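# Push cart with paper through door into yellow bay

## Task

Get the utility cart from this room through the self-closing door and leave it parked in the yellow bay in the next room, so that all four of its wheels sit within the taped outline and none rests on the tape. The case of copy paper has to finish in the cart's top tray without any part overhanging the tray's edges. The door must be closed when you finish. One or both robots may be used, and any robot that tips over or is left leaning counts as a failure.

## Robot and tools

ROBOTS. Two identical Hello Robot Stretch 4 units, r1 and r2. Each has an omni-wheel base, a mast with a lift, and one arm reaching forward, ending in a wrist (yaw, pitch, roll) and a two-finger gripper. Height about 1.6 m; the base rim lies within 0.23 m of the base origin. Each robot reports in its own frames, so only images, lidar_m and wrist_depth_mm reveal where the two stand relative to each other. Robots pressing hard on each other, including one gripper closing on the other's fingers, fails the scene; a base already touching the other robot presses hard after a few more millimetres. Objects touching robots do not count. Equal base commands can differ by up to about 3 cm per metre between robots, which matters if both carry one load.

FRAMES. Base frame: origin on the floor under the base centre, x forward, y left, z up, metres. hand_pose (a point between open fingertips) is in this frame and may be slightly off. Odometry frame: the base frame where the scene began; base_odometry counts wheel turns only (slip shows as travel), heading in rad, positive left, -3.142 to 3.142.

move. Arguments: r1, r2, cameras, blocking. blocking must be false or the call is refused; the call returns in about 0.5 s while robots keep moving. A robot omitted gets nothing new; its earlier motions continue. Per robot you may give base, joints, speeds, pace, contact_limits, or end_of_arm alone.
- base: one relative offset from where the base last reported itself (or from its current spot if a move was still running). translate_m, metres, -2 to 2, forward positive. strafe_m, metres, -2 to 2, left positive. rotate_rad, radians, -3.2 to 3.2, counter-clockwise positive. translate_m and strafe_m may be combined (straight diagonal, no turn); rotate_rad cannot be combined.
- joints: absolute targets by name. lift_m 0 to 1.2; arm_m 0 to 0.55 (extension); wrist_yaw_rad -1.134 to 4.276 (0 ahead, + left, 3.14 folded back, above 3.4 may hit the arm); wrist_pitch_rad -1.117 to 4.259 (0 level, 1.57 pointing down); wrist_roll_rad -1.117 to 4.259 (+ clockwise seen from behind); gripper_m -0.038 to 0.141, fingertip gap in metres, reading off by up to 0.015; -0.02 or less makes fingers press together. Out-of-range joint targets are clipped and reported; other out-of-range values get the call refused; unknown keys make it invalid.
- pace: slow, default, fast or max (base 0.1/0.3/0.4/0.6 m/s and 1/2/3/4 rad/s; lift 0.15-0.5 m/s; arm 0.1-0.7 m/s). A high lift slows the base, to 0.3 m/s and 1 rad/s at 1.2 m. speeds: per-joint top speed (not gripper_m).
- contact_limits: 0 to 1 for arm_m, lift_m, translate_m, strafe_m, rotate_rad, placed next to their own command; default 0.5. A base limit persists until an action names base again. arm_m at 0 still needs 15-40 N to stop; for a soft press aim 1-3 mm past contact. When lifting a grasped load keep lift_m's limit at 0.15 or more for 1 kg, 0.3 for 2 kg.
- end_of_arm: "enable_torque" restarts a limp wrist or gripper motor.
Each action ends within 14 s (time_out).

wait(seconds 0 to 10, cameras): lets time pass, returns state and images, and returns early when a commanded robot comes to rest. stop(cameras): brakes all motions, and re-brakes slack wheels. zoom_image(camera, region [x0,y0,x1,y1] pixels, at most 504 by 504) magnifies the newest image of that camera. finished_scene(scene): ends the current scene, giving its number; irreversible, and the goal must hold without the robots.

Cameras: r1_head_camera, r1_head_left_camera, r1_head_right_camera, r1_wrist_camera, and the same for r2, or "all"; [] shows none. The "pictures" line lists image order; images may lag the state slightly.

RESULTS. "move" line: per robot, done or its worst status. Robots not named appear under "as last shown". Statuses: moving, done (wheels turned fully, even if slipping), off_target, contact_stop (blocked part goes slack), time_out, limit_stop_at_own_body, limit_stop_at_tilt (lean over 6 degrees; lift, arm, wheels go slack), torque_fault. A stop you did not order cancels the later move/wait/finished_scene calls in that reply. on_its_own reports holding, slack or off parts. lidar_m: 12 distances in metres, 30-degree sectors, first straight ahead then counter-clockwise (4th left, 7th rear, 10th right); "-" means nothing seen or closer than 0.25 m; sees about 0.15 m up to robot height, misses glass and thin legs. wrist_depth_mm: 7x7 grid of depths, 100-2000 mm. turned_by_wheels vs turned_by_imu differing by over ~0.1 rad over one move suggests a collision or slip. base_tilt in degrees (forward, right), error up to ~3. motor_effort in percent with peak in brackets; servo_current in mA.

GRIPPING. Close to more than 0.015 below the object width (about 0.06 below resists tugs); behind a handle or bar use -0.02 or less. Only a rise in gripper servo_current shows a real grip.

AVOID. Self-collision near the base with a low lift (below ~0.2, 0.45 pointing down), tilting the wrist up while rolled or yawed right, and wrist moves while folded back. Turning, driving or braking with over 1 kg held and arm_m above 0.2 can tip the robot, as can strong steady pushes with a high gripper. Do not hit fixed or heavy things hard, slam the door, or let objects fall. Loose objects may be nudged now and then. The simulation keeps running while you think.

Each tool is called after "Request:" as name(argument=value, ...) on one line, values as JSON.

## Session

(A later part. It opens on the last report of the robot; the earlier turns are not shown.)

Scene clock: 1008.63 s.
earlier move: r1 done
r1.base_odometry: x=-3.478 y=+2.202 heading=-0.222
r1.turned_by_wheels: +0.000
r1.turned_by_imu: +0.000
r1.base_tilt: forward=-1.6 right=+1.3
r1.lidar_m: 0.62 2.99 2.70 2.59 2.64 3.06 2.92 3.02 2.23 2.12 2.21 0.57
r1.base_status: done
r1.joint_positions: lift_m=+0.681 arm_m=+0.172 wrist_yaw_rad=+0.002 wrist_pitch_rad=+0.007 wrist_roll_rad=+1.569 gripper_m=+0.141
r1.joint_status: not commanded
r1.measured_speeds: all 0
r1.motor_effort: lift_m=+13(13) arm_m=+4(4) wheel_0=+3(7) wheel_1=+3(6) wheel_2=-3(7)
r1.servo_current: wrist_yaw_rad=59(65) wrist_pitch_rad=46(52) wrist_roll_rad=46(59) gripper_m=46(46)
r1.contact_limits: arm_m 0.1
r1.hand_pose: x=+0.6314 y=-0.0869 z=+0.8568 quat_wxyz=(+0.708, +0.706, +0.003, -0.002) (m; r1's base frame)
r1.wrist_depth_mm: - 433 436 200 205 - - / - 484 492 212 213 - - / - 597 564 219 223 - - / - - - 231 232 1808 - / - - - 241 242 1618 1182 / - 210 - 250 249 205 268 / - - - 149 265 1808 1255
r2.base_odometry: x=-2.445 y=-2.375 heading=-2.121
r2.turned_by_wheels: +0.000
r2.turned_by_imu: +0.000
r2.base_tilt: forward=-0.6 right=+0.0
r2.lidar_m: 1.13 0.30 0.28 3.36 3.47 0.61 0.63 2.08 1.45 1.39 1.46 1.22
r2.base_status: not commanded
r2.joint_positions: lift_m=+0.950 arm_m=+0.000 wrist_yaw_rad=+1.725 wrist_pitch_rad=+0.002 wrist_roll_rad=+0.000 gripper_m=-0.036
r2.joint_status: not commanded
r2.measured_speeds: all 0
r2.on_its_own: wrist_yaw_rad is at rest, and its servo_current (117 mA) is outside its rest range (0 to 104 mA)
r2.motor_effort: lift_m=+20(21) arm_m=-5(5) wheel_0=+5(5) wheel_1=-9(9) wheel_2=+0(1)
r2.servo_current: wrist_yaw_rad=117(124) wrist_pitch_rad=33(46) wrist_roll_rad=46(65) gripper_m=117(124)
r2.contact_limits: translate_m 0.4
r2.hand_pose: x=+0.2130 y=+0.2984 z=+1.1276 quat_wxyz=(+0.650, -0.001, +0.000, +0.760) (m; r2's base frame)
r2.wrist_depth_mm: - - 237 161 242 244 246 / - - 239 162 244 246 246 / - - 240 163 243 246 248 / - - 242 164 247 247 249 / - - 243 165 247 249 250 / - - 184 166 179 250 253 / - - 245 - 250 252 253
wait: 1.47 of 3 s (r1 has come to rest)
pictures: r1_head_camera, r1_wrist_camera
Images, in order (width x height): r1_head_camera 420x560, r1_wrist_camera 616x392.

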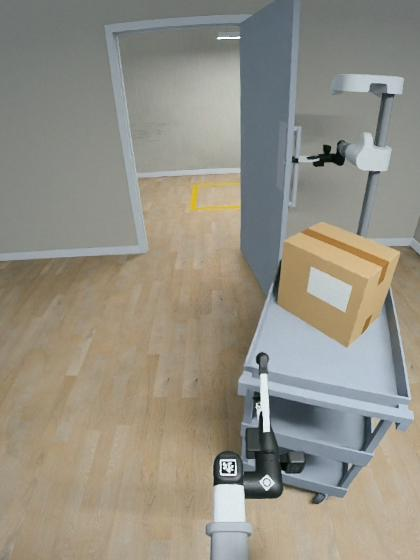

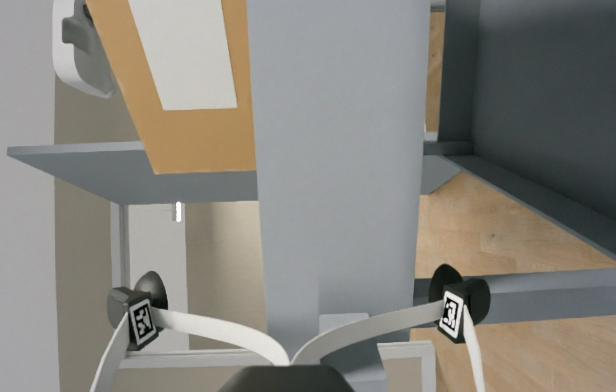

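Request:
move(blocking=false, r1={"base":{"strafe_m":-0.08,"translate_m":0.0}}, cameras=[])

Request:
wait(seconds=3, cameras=[])

Request:
move(blocking=false, r1={"base":{"translate_m":0.03},"pace":"slow"}, cameras=[])

Request:
wait(seconds=2, cameras=["r1_wrist_camera"])

Request:
move(blocking=false, r1={"joints":{"gripper_m":-0.03}}, cameras=[])

Request:
wait(seconds=3, cameras=["r1_wrist_camera"])

Scene clock: 1018.73 s.
move: r1 moving
r1.base_odometry: x=-3.486 y=+2.166 heading=-0.222
r1.turned_by_wheels: +0.000
r1.turned_by_imu: -0.001
r1.base_tilt: forward=-1.5 right=+1.3
r1.lidar_m: 0.58 2.96 2.74 2.63 2.70 3.03 2.91 2.96 2.19 2.08 2.16 0.56
r1.base_status: translate_m moving; strafe_m moving
r1.joint_positions: lift_m=+0.681 arm_m=+0.172 wrist_yaw_rad=+0.002 wrist_pitch_rad=+0.007 wrist_roll_rad=+1.569 gripper_m=+0.141
r1.joint_status: not commanded
r1.measured_speeds: translate_m=-0.001 strafe_m=-0.140 rotate_rad=+0.003 lift_m=+0.000 arm_m=+0.000 wrist_yaw_rad=+0.000 wrist_pitch_rad=+0.000 wrist_roll_rad=+0.000
r1.motor_effort: lift_m=+13(13) arm_m=+4(4) wheel_0=+9(11) wheel_1=-8(9) wheel_2=-1(2)
r1.servo_current: wrist_yaw_rad=46(65) wrist_pitch_rad=52(52) wrist_roll_rad=52(72) gripper_m=39(52)
r1.contact_limits: arm_m 0.1
r1.hand_pose: x=+0.6314 y=-0.0869 z=+0.8568 quat_wxyz=(+0.708, +0.706, +0.003, -0.002) (m; r1's base frame)
r1.wrist_depth_mm: - 410 413 190 192 - - / - 469 466 198 202 - - / - 554 539 151 211 - - / - - - 218 220 1756 - / - - - 229 231 1576 1229 / - 209 - 176 238 203 1118 / - - - 143 258 268 1118
r2.base_odometry: x=-2.445 y=-2.375 heading=-2.121
r2.turned_by_wheels: +0.000
r2.turned_by_imu: +0.001
r2.base_tilt: forward=-0.6 right=+0.0
r2.lidar_m: 1.10 0.35 0.32 3.34 3.46 0.63 0.63 2.05 1.48 1.37 1.42 1.20
r2.base_status: not commanded
r2.joint_positions: lift_m=+0.950 arm_m=+0.000 wrist_yaw_rad=+1.725 wrist_pitch_rad=+0.002 wrist_roll_rad=+0.000 gripper_m=-0.036
r2.joint_status: not commanded
r2.measured_speeds: all 0
r2.motor_effort: lift_m=+20(21) arm_m=-4(5) wheel_0=+4(5) wheel_1=-9(9) wheel_2=+0(0)
r2.servo_current: wrist_yaw_rad=117(124) wrist_pitch_rad=46(46) wrist_roll_rad=33(52) gripper_m=111(117)
r2.contact_limits: translate_m 0.4
r2.hand_pose: x=+0.2130 y=+0.2984 z=+1.1276 quat_wxyz=(+0.650, -0.001, +0.000, +0.760) (m; r2's base frame)
r2.wrist_depth_mm: - - 239 161 241 244 246 / - - 239 163 243 244 246 / - - 240 163 245 246 247 / - - 241 164 245 248 250 / - - 244 166 247 249 251 / - - 184 167 179 250 253 / - - 245 - 249 251 253
pictures: none
No camera images: "cameras" was empty.

Scene clock: 1019.57 s.
earlier move: r1 done
r1.base_odometry: x=-3.496 y=+2.124 heading=-0.222
r1.turned_by_wheels: +0.000
r1.turned_by_imu: +0.000
r1.base_tilt: forward=-1.6 right=+1.3
r1.lidar_m: 0.56 3.01 2.80 2.67 2.73 3.01 2.89 2.99 2.13 2.05 2.11 0.55
r1.base_status: done
r1.joint_positions: lift_m=+0.681 arm_m=+0.172 wrist_yaw_rad=+0.002 wrist_pitch_rad=+0.007 wrist_roll_rad=+1.569 gripper_m=+0.141
r1.joint_status: not commanded
r1.measured_speeds: all 0
r1.motor_effort: lift_m=+13(13) arm_m=+4(4) wheel_0=+2(11) wheel_1=+0(9) wheel_2=+0(2)
r1.servo_current: wrist_yaw_rad=59(65) wrist_pitch_rad=46(52) wrist_roll_rad=59(72) gripper_m=39(52)
r1.contact_limits: arm_m 0.1
r1.hand_pose: x=+0.6314 y=-0.0869 z=+0.8568 quat_wxyz=(+0.708, +0.706, +0.003, -0.002) (m; r1's base frame)
r1.wrist_depth_mm: - 387 387 123 180 - - / - 424 418 184 188 - - / - 500 484 - 196 - - / - 603 564 - 205 - - / - - - - 215 1618 - / - 211 - 157 222 197 1255 / - - - 142 237 1618 1160
r2.base_odometry: x=-2.445 y=-2.375 heading=-2.121
r2.turned_by_wheels: +0.000
r2.turned_by_imu: +0.000
r2.base_tilt: forward=-0.6 right=+0.0
r2.lidar_m: 1.13 0.34 0.33 3.35 3.48 0.60 0.61 2.10 1.49 1.39 1.45 1.24
r2.base_status: not commanded
r2.joint_positions: lift_m=+0.950 arm_m=+0.000 wrist_yaw_rad=+1.725 wrist_pitch_rad=+0.002 wrist_roll_rad=+0.000 gripper_m=-0.036
r2.joint_status: not commanded
r2.measured_speeds: all 0
r2.on_its_own: wrist_yaw_rad is at rest, and its servo_current (124 mA) is outside its rest range (0 to 104 mA)
r2.motor_effort: lift_m=+20(21) arm_m=-4(5) wheel_0=+4(5) wheel_1=-9(9) wheel_2=+0(0)
r2.servo_current: wrist_yaw_rad=124(137) wrist_pitch_rad=46(46) wrist_roll_rad=52(65) gripper_m=111(117)
r2.contact_limits: translate_m 0.4
r2.hand_pose: x=+0.2130 y=+0.2984 z=+1.1276 quat_wxyz=(+0.650, -0.001, +0.000, +0.760) (m; r2's base frame)
r2.wrist_depth_mm: - - 238 161 241 244 246 / - - 240 162 242 245 246 / - - 240 163 244 246 248 / - - 241 164 246 248 249 / - - 244 165 248 249 251 / - - 183 167 179 250 253 / - - 245 - 249 251 254
wait: 0.83 of 3 s (r1 has come to rest)
pictures: none
No camera images: "cameras" was empty.

Scene clock: 1020.07 s.
move: r1 moving
r1.base_odometry: x=-3.484 y=+2.121 heading=-0.222
r1.turned_by_wheels: +0.000
r1.turned_by_imu: +0.000
r1.base_tilt: forward=-1.6 right=+1.3
r1.lidar_m: 0.57 2.98 2.79 2.68 2.71 3.03 2.94 3.02 2.17 2.05 2.13 0.52
r1.base_status: translate_m moving
r1.joint_positions: lift_m=+0.681 arm_m=+0.172 wrist_yaw_rad=+0.002 wrist_pitch_rad=+0.007 wrist_roll_rad=+1.569 gripper_m=+0.141
r1.joint_status: not commanded
r1.measured_speeds: translate_m=+0.048 strafe_m=+0.000 rotate_rad=-0.001 lift_m=+0.000 arm_m=+0.000 wrist_yaw_rad=+0.000 wrist_pitch_rad=+0.000 wrist_roll_rad=+0.000
r1.motor_effort: lift_m=+12(13) arm_m=+4(4) wheel_0=+7(7) wheel_1=+3(7) wheel_2=-8(8)
r1.servo_current: wrist_yaw_rad=46(52) wrist_pitch_rad=46(52) wrist_roll_rad=26(65) gripper_m=39(46)
r1.contact_limits: arm_m 0.1
r1.hand_pose: x=+0.6314 y=-0.0869 z=+0.8568 quat_wxyz=(+0.708, +0.706, +0.003, -0.002) (m; r1's base frame)
r1.wrist_depth_mm: - 379 382 115 172 - - / - 410 410 120 179 - - / - 484 469 183 186 - - / - 580 544 191 196 - - / - - - 199 205 1661 - / - 200 - 157 211 194 1229 / - - - 138 225 1661 1255
r2.base_odometry: x=-2.445 y=-2.375 heading=-2.121
r2.turned_by_wheels: +0.000
r2.turned_by_imu: +0.000
r2.base_tilt: forward=-0.7 right=+0.0
r2.lidar_m: 1.15 0.34 0.31 3.34 3.47 0.60 0.64 2.04 1.48 1.40 1.45 1.23
r2.base_status: not commanded
r2.joint_positions: lift_m=+0.950 arm_m=+0.000 wrist_yaw_rad=+1.725 wrist_pitch_rad=+0.002 wrist_roll_rad=+0.000 gripper_m=-0.036
r2.joint_status: not commanded
r2.measured_speeds: all 0
r2.motor_effort: lift_m=+20(21) arm_m=-5(5) wheel_0=+4(4) wheel_1=-9(9) wheel_2=+0(1)
r2.servo_current: wrist_yaw_rad=117(124) wrist_pitch_rad=46(46) wrist_roll_rad=59(59) gripper_m=111(117)
r2.contact_limits: translate_m 0.4
r2.hand_pose: x=+0.2130 y=+0.2984 z=+1.1276 quat_wxyz=(+0.650, -0.001, +0.000, +0.760) (m; r2's base frame)
r2.wrist_depth_mm: - - 238 161 241 244 245 / - - 239 162 243 245 246 / - - 239 163 244 247 248 / - - 242 164 245 249 250 / - - 244 166 247 249 250 / - - 183 166 179 250 253 / - - 245 - 250 251 252
pictures: none
No camera images: "cameras" was empty.

Scene clock: 1020.93 s.
earlier move: r1 done
r1.base_odometry: x=-3.467 y=+2.117 heading=-0.222
r1.turned_by_wheels: +0.000
r1.turned_by_imu: +0.000
r1.base_tilt: forward=-1.6 right=+1.3
r1.lidar_m: 0.54 2.97 2.80 2.66 2.72 3.06 2.95 3.03 2.16 2.04 2.10 0.53
r1.base_status: done
r1.joint_positions: lift_m=+0.681 arm_m=+0.172 wrist_yaw_rad=+0.001 wrist_pitch_rad=+0.007 wrist_roll_rad=+1.569 gripper_m=+0.141
r1.joint_status: not commanded
r1.measured_speeds: all 0
r1.motor_effort: lift_m=+13(13) arm_m=+4(4) wheel_0=+3(9) wheel_1=+3(7) wheel_2=-4(8)
r1.servo_current: wrist_yaw_rad=52(65) wrist_pitch_rad=52(59) wrist_roll_rad=46(65) gripper_m=39(46)
r1.contact_limits: arm_m 0.1
r1.hand_pose: x=+0.6314 y=-0.0871 z=+0.8568 quat_wxyz=(+0.708, +0.706, +0.003, -0.002) (m; r1's base frame)
r1.wrist_depth_mm: - 370 368 - 165 165 - / - 404 399 112 171 172 - / - 477 469 - 179 - - / - 554 544 - 186 - - / - - - - 195 1537 - / - 195 - - 202 190 1205 / - - - 140 214 1537 1182
r2.base_odometry: x=-2.445 y=-2.375 heading=-2.121
r2.turned_by_wheels: +0.000
r2.turned_by_imu: +0.000
r2.base_tilt: forward=-0.6 right=+0.0
r2.lidar_m: 1.13 0.35 0.31 3.35 3.45 0.61 0.62 2.09 1.47 1.37 1.44 1.20
r2.base_status: not commanded
r2.joint_positions: lift_m=+0.950 arm_m=+0.000 wrist_yaw_rad=+1.725 wrist_pitch_rad=+0.002 wrist_roll_rad=+0.000 gripper_m=-0.036
r2.joint_status: not commanded
r2.measured_speeds: all 0
r2.on_its_own: wrist_yaw_rad is at rest, and its servo_current (111 mA) is outside its rest range (0 to 104 mA)
r2.motor_effort: lift_m=+20(21) arm_m=-4(5) wheel_0=+4(5) wheel_1=-9(9) wheel_2=+0(1)
r2.servo_current: wrist_yaw_rad=111(130) wrist_pitch_rad=39(46) wrist_roll_rad=52(59) gripper_m=117(117)
r2.contact_limits: translate_m 0.4
r2.hand_pose: x=+0.2130 y=+0.2984 z=+1.1276 quat_wxyz=(+0.650, -0.001, +0.000, +0.760) (m; r2's base frame)
r2.wrist_depth_mm: - - 238 161 241 243 246 / - - 239 162 243 244 247 / - - 240 163 244 246 247 / - - 242 164 245 247 250 / - - 243 166 247 249 250 / - - 183 167 179 250 252 / - - 245 - 250 250 253
wait: 0.87 of 2 s (r1 has come to rest)
pictures: r1_wrist_camera
Images, in order (width x height): r1_wrist_camera 616x392.

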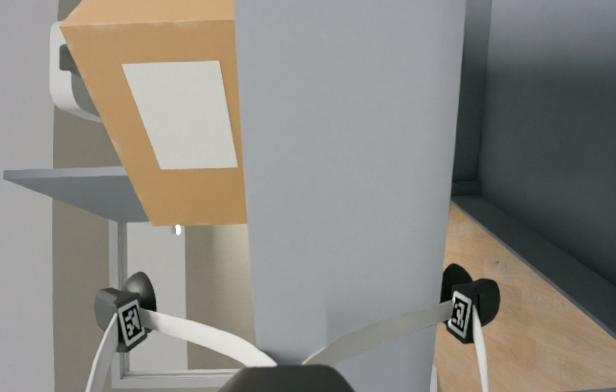

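Scene clock: 1021.43 s.
move: r1 moving
r1.base_odometry: x=-3.467 y=+2.117 heading=-0.222
r1.turned_by_wheels: +0.000
r1.turned_by_imu: +0.000
r1.base_tilt: forward=-1.6 right=+1.3
r1.lidar_m: 0.56 2.99 2.80 2.67 2.73 3.06 2.93 3.00 2.17 2.04 2.11 0.53
r1.base_status: not commanded
r1.joint_positions: lift_m=+0.681 arm_m=+0.172 wrist_yaw_rad=+0.001 wrist_pitch_rad=+0.007 wrist_roll_rad=+1.569 gripper_m=+0.130
r1.joint_status: gripper_m moving
r1.measured_speeds: all 0
r1.motor_effort: lift_m=+13(13) arm_m=+4(4) wheel_0=+3(4) wheel_1=+3(3) wheel_2=-4(4)
r1.servo_current: wrist_yaw_rad=52(78) wrist_pitch_rad=39(52) wrist_roll_rad=59(59) gripper_m=91(91)
r1.contact_limits: arm_m 0.1
r1.hand_pose: x=+0.6314 y=-0.0871 z=+0.8568 quat_wxyz=(+0.708, +0.706, +0.003, -0.002) (m; r1's base frame)
r1.wrist_depth_mm: - 368 368 - 165 164 - / - 407 402 112 171 172 - / - 477 462 - 179 - - / - 559 539 - 186 - - / - - - - 195 1537 - / - 194 - - 202 190 1229 / - - - 139 215 1537 1160
r2.base_odometry: x=-2.445 y=-2.375 heading=-2.121
r2.turned_by_wheels: +0.000
r2.turned_by_imu: +0.000
r2.base_tilt: forward=-0.6 right=+0.0
r2.lidar_m: 1.13 0.36 0.30 3.35 3.49 0.61 0.63 2.06 1.48 1.39 1.42 1.21
r2.base_status: not commanded
r2.joint_positions: lift_m=+0.950 arm_m=+0.000 wrist_yaw_rad=+1.725 wrist_pitch_rad=+0.002 wrist_roll_rad=+0.000 gripper_m=-0.036
r2.joint_status: not commanded
r2.measured_speeds: all 0
r2.motor_effort: lift_m=+20(21) arm_m=-4(5) wheel_0=+4(5) wheel_1=-8(9) wheel_2=+0(1)
r2.servo_current: wrist_yaw_rad=111(124) wrist_pitch_rad=46(46) wrist_roll_rad=46(52) gripper_m=111(117)
r2.contact_limits: translate_m 0.4
r2.hand_pose: x=+0.2130 y=+0.2984 z=+1.1276 quat_wxyz=(+0.650, -0.001, +0.000, +0.760) (m; r2's base frame)
r2.wrist_depth_mm: - - 237 161 241 243 246 / - - 238 162 243 245 246 / - - 240 163 245 247 248 / - - 242 164 245 247 249 / - - 243 166 246 249 250 / - - 183 166 179 250 252 / - - 245 - 250 251 254
pictures: none
No camera images: "cameras" was empty.

Scene clock: 1023.53 s.
earlier move: r1 done
r1.base_odometry: x=-3.467 y=+2.117 heading=-0.222
r1.turned_by_wheels: +0.000
r1.turned_by_imu: +0.000
r1.base_tilt: forward=-1.6 right=+1.3
r1.lidar_m: 0.53 3.00 2.80 2.66 2.72 3.09 2.97 2.99 2.15 2.03 2.13 0.51
r1.base_status: not commanded
r1.joint_positions: lift_m=+0.680 arm_m=+0.172 wrist_yaw_rad=+0.001 wrist_pitch_rad=+0.021 wrist_roll_rad=+1.569 gripper_m=-0.028
r1.joint_status: all done
r1.measured_speeds: all 0
r1.motor_effort: lift_m=+22(22) arm_m=-4(4) wheel_0=-1(4) wheel_1=+1(3) wheel_2=+3(4)
r1.servo_current: wrist_yaw_rad=46(78) wrist_pitch_rad=117(124) wrist_roll_rad=46(59) gripper_m=117(325)
r1.contact_limits: arm_m 0.1
r1.hand_pose: x=+0.6313 y=-0.0871 z=+0.8520 quat_wxyz=(+0.708, +0.706, +0.008, -0.007) (m; r1's base frame)
r1.wrist_depth_mm: 349 351 - 142 143 - - / 404 392 - 148 148 - - / - 445 - - 156 - - / - 517 - - 164 - - / - - 102 169 171 1499 - / - - 108 175 179 173 1182 / - 157 112 113 186 157 -
r2.base_odometry: x=-2.445 y=-2.375 heading=-2.121
r2.turned_by_wheels: +0.000
r2.turned_by_imu: +0.000
r2.base_tilt: forward=-0.7 right=+0.0
r2.lidar_m: 1.11 0.34 0.31 3.36 3.49 0.62 0.64 2.05 1.46 1.39 1.44 1.21
r2.base_status: not commanded
r2.joint_positions: lift_m=+0.950 arm_m=+0.000 wrist_yaw_rad=+1.725 wrist_pitch_rad=+0.002 wrist_roll_rad=+0.000 gripper_m=-0.036
r2.joint_status: not commanded
r2.measured_speeds: all 0
r2.on_its_own: wrist_yaw_rad is at rest, and its servo_current (111 mA) is outside its rest range (0 to 104 mA)
r2.motor_effort: lift_m=+20(21) arm_m=-4(5) wheel_0=+4(5) wheel_1=-8(9) wheel_2=+0(1)
r2.servo_current: wrist_yaw_rad=111(130) wrist_pitch_rad=39(46) wrist_roll_rad=46(59) gripper_m=111(117)
r2.contact_limits: translate_m 0.4
r2.hand_pose: x=+0.2130 y=+0.2984 z=+1.1276 quat_wxyz=(+0.650, -0.001, +0.000, +0.760) (m; r2's base frame)
r2.wrist_depth_mm: - - 237 161 242 245 246 / - - 239 162 242 245 247 / - - 241 163 244 246 248 / - - 241 164 247 247 250 / - - 243 166 247 249 250 / - - 184 167 179 249 252 / - - 245 - 250 251 253
wait: 2.10 of 3 s (r1 has come to rest)
pictures: r1_wrist_camera
Images, in order (width x height): r1_wrist_camera 616x392.

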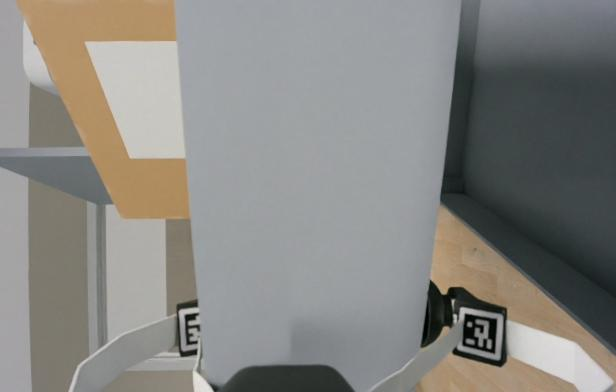

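Request:
move(blocking=false, r1={"base":{"translate_m":-0.42,"strafe_m":0.25},"pace":"slow","contact_limits":{"translate_m":0.6}}, cameras=[])

Request:
wait(seconds=8, cameras=["r1_head_camera"])

Scene clock: 1059.47 s.
move: r1 moving
r1.base_odometry: x=-3.477 y=+2.127 heading=-0.222
r1.turned_by_wheels: +0.000
r1.turned_by_imu: -0.001
r1.base_tilt: forward=-1.6 right=+1.3
r1.lidar_m: 0.54 2.99 2.78 2.66 2.71 3.04 2.95 3.03 2.15 2.05 2.11 0.51
r1.base_status: translate_m moving; strafe_m moving
r1.joint_positions: lift_m=+0.680 arm_m=+0.172 wrist_yaw_rad=+0.001 wrist_pitch_rad=+0.021 wrist_roll_rad=+1.569 gripper_m=-0.028
r1.joint_status: not commanded
r1.measured_speeds: translate_m=-0.047 strafe_m=+0.029 rotate_rad=+0.001 lift_m=+0.000 arm_m=+0.000 wrist_yaw_rad=+0.000 wrist_pitch_rad=+0.000 wrist_roll_rad=+0.000
r1.motor_effort: lift_m=+22(22) arm_m=-3(4) wheel_0=-11(11) wheel_1=+0(3) wheel_2=+7(7)
r1.servo_current: wrist_yaw_rad=52(65) wrist_pitch_rad=117(124) wrist_roll_rad=46(59) gripper_m=124(124)
r1.contact_limits: arm_m 0.1; translate_m 0.6
r1.hand_pose: x=+0.6313 y=-0.0871 z=+0.8520 quat_wxyz=(+0.708, +0.706, +0.008, -0.007) (m; r1's base frame)
r1.wrist_depth_mm: 349 351 - 144 145 - - / 402 384 - 150 151 - - / - 439 - - 158 - - / - 512 - 161 165 - - / - - 102 168 171 1499 - / - - 109 175 180 175 - / - 150 112 113 187 157 -
r2.base_odometry: x=-2.445 y=-2.375 heading=-2.121
r2.turned_by_wheels: +0.000
r2.turned_by_imu: +0.001
r2.base_tilt: forward=-0.6 right=+0.0
r2.lidar_m: 1.12 0.33 0.32 3.37 3.47 0.62 0.64 2.07 1.46 1.38 1.43 1.20
r2.base_status: not commanded
r2.joint_positions: lift_m=+0.950 arm_m=+0.000 wrist_yaw_rad=+1.725 wrist_pitch_rad=+0.002 wrist_roll_rad=+0.000 gripper_m=-0.036
r2.joint_status: not commanded
r2.measured_speeds: all 0
r2.motor_effort: lift_m=+20(21) arm_m=-4(5) wheel_0=+4(5) wheel_1=-9(9) wheel_2=+0(0)
r2.servo_current: wrist_yaw_rad=117(117) wrist_pitch_rad=46(46) wrist_roll_rad=52(59) gripper_m=117(117)
r2.contact_limits: translate_m 0.4
r2.hand_pose: x=+0.2130 y=+0.2984 z=+1.1276 quat_wxyz=(+0.650, -0.001, +0.000, +0.760) (m; r2's base frame)
r2.wrist_depth_mm: - - 237 161 241 243 245 / - - 239 162 243 245 246 / - - 240 163 244 246 248 / - - 242 163 245 247 249 / - - 243 165 247 250 250 / - - 184 166 179 251 253 / - - 245 - 250 250 253
pictures: none
No camera images: "cameras" was empty.

Scene clock: 1065.00 s.
earlier move: r1 done
r1.base_odometry: x=-3.821 y=+2.453 heading=-0.223
r1.turned_by_wheels: -0.001
r1.turned_by_imu: -0.002
r1.base_tilt: forward=-1.6 right=+1.2
r1.lidar_m: 0.55 3.37 2.54 2.39 2.48 2.64 2.51 2.61 2.41 2.31 2.38 0.48
r1.base_status: done
r1.joint_positions: lift_m=+0.680 arm_m=+0.172 wrist_yaw_rad=-0.005 wrist_pitch_rad=+0.021 wrist_roll_rad=+1.569 gripper_m=-0.028
r1.joint_status: not commanded
r1.measured_speeds: all 0
r1.motor_effort: lift_m=+21(22) arm_m=-3(4) wheel_0=-9(12) wheel_1=+0(4) wheel_2=-2(8)
r1.servo_current: wrist_yaw_rad=39(78) wrist_pitch_rad=111(124) wrist_roll_rad=65(65) gripper_m=111(124)
r1.contact_limits: arm_m 0.1; translate_m 0.6
r1.hand_pose: x=+0.6308 y=-0.0887 z=+0.8520 quat_wxyz=(+0.708, +0.706, +0.006, -0.009) (m; r1's base frame)
r1.wrist_depth_mm: 366 353 - - 136 138 - / - 407 - - 142 - - / - 473 - - 151 - - / - - - - 161 - - / - - - 169 171 1499 - / - - 108 107 183 162 1098 / - 153 113 112 193 1336 -
r2.base_odometry: x=-2.445 y=-2.375 heading=-2.121
r2.turned_by_wheels: +0.000
r2.turned_by_imu: +0.001
r2.base_tilt: forward=-0.7 right=+0.0
r2.lidar_m: 1.13 0.32 0.30 3.36 3.44 1.12 1.16 2.09 1.48 1.39 1.45 1.22
r2.base_status: not commanded
r2.joint_positions: lift_m=+0.950 arm_m=+0.000 wrist_yaw_rad=+1.725 wrist_pitch_rad=+0.002 wrist_roll_rad=+0.000 gripper_m=-0.036
r2.joint_status: not commanded
r2.measured_speeds: all 0
r2.on_its_own: wrist_yaw_rad is at rest, and its servo_current (111 mA) is outside its rest range (0 to 104 mA)
r2.motor_effort: lift_m=+21(21) arm_m=-4(5) wheel_0=+4(5) wheel_1=-8(9) wheel_2=+0(1)
r2.servo_current: wrist_yaw_rad=111(124) wrist_pitch_rad=46(46) wrist_roll_rad=59(59) gripper_m=111(117)
r2.contact_limits: translate_m 0.4
r2.hand_pose: x=+0.2130 y=+0.2984 z=+1.1276 quat_wxyz=(+0.650, -0.001, +0.000, +0.760) (m; r2's base frame)
r2.wrist_depth_mm: - - 238 161 242 243 245 / - - 239 163 244 244 246 / - - 239 163 245 246 248 / - - 243 163 245 247 249 / - - 243 165 246 248 250 / - - 185 166 179 250 253 / - - 245 - 251 250 253
wait: 5.53 of 8 s (r1 has come to rest)
pictures: r1_head_camera
Images, in order (width x height): r1_head_camera 420x560.

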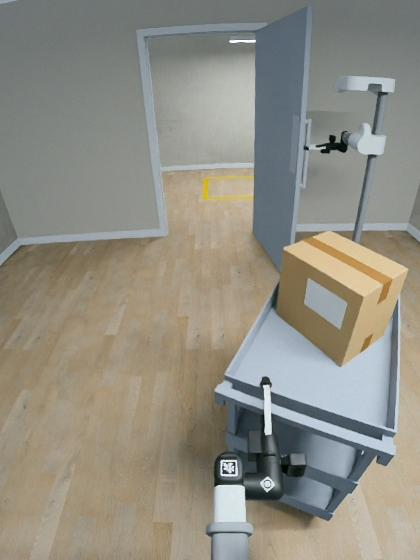

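Request:
move(blocking=false, r1={"base":{"translate_m":-0.4,"strafe_m":0.35},"pace":"slow","contact_limits":{"translate_m":0.6}}, cameras=[])

Request:
wait(seconds=9, cameras=["r1_head_camera"])

Scene clock: 1070.87 s.
move: r1 moving
r1.base_odometry: x=-3.829 y=+2.464 heading=-0.224
r1.turned_by_wheels: -0.001
r1.turned_by_imu: -0.002
r1.base_tilt: forward=-1.6 right=+1.3
r1.lidar_m: 0.56 3.39 2.52 2.40 2.47 2.62 2.48 2.61 2.45 2.31 2.38 0.49
r1.base_status: translate_m moving; strafe_m moving
r1.joint_positions: lift_m=+0.680 arm_m=+0.172 wrist_yaw_rad=-0.005 wrist_pitch_rad=+0.021 wrist_roll_rad=+1.569 gripper_m=-0.028
r1.joint_status: not commanded
r1.measured_speeds: translate_m=-0.038 strafe_m=+0.033 rotate_rad=-0.002 lift_m=+0.000 arm_m=+0.000 wrist_yaw_rad=-0.004 wrist_pitch_rad=+0.000 wrist_roll_rad=+0.000
r1.motor_effort: lift_m=+22(22) arm_m=-3(4) wheel_0=-12(14) wheel_1=+1(1) wheel_2=+0(2)
r1.servo_current: wrist_yaw_rad=59(72) wrist_pitch_rad=124(124) wrist_roll_rad=39(59) gripper_m=111(117)
r1.contact_limits: arm_m 0.1; translate_m 0.6
r1.hand_pose: x=+0.6308 y=-0.0890 z=+0.8520 quat_wxyz=(+0.708, +0.706, +0.005, -0.009) (m; r1's base frame)
r1.wrist_depth_mm: 370 357 - - 136 137 - / - 407 - - 142 144 - / - 477 - - 151 - - / - - - - 161 - - / - - - 169 171 1499 - / - - 108 107 183 163 1098 / - 153 113 112 193 1336 -
r2.base_odometry: x=-2.445 y=-2.375 heading=-2.121
r2.turned_by_wheels: +0.000
r2.turned_by_imu: +0.001
r2.base_tilt: forward=-0.7 right=+0.0
r2.lidar_m: 1.15 0.33 0.29 3.34 3.45 1.14 1.19 2.08 1.48 1.39 1.42 1.21
r2.base_status: not commanded
r2.joint_positions: lift_m=+0.950 arm_m=+0.000 wrist_yaw_rad=+1.725 wrist_pitch_rad=+0.002 wrist_roll_rad=+0.000 gripper_m=-0.036
r2.joint_status: not commanded
r2.measured_speeds: all 0
r2.motor_effort: lift_m=+21(21) arm_m=-5(5) wheel_0=+4(5) wheel_1=-9(9) wheel_2=+0(0)
r2.servo_current: wrist_yaw_rad=124(137) wrist_pitch_rad=39(46) wrist_roll_rad=52(59) gripper_m=111(117)
r2.contact_limits: translate_m 0.4
r2.hand_pose: x=+0.2130 y=+0.2984 z=+1.1276 quat_wxyz=(+0.650, -0.001, +0.000, +0.760) (m; r2's base frame)
r2.wrist_depth_mm: - - 237 161 242 244 245 / - - 239 162 243 245 247 / - - 240 163 244 246 248 / - - 241 164 245 247 248 / - - 244 165 247 250 250 / - - 184 166 179 251 252 / - - 246 - 250 251 254
pictures: none
No camera images: "cameras" was empty.

Scene clock: 1076.90 s.
earlier move: r1 done
r1.base_odometry: x=-4.133 y=+2.883 heading=-0.224
r1.turned_by_wheels: +0.000
r1.turned_by_imu: -0.006
r1.base_tilt: forward=-1.6 right=+1.3
r1.lidar_m: 0.58 3.03 2.15 2.01 2.09 2.22 2.12 2.22 2.81 2.68 0.47 0.45
r1.base_status: done
r1.joint_positions: lift_m=+0.680 arm_m=+0.172 wrist_yaw_rad=-0.011 wrist_pitch_rad=+0.021 wrist_roll_rad=+1.568 gripper_m=-0.028
r1.joint_status: not commanded
r1.measured_speeds: all 0
r1.motor_effort: lift_m=+22(22) arm_m=+4(4) wheel_0=-10(17) wheel_1=-2(4) wheel_2=-6(6)
r1.servo_current: wrist_yaw_rad=78(91) wrist_pitch_rad=117(124) wrist_roll_rad=52(65) gripper_m=104(117)
r1.contact_limits: arm_m 0.1; translate_m 0.6
r1.hand_pose: x=+0.6302 y=-0.0906 z=+0.8520 quat_wxyz=(+0.708, +0.706, +0.003, -0.011) (m; r1's base frame)
r1.wrist_depth_mm: - 384 - - 117 116 - / - 469 - - 126 127 - / - - - - 139 139 - / - - - - 156 161 1229 / - - - - 171 1430 1182 / - - 174 - 194 172 1118 / - 142 120 108 220 156 -
r2.base_odometry: x=-2.445 y=-2.375 heading=-2.121
r2.turned_by_wheels: +0.000
r2.turned_by_imu: +0.001
r2.base_tilt: forward=-0.6 right=+0.1
r2.lidar_m: 1.15 0.36 0.32 3.37 3.48 1.61 1.76 2.09 1.49 1.39 1.44 1.19
r2.base_status: not commanded
r2.joint_positions: lift_m=+0.950 arm_m=+0.000 wrist_yaw_rad=+1.725 wrist_pitch_rad=+0.002 wrist_roll_rad=+0.000 gripper_m=-0.036
r2.joint_status: not commanded
r2.measured_speeds: all 0
r2.on_its_own: wrist_yaw_rad is at rest, and its servo_current (111 mA) is outside its rest range (0 to 104 mA)
r2.motor_effort: lift_m=+20(21) arm_m=-4(5) wheel_0=+4(5) wheel_1=-8(9) wheel_2=+0(1)
r2.servo_current: wrist_yaw_rad=111(137) wrist_pitch_rad=39(46) wrist_roll_rad=46(65) gripper_m=111(124)
r2.contact_limits: translate_m 0.4
r2.hand_pose: x=+0.2130 y=+0.2984 z=+1.1276 quat_wxyz=(+0.650, -0.001, +0.000, +0.760) (m; r2's base frame)
r2.wrist_depth_mm: - - 236 161 241 244 246 / - - 239 162 242 245 247 / - - 240 163 244 247 248 / - - 241 164 246 249 249 / - - 244 166 247 248 249 / - - 184 167 179 250 251 / - - 245 - 249 251 254
wait: 6.03 of 9 s (r1 has come to rest)
pictures: r1_head_camera
Images, in order (width x height): r1_head_camera 420x560.

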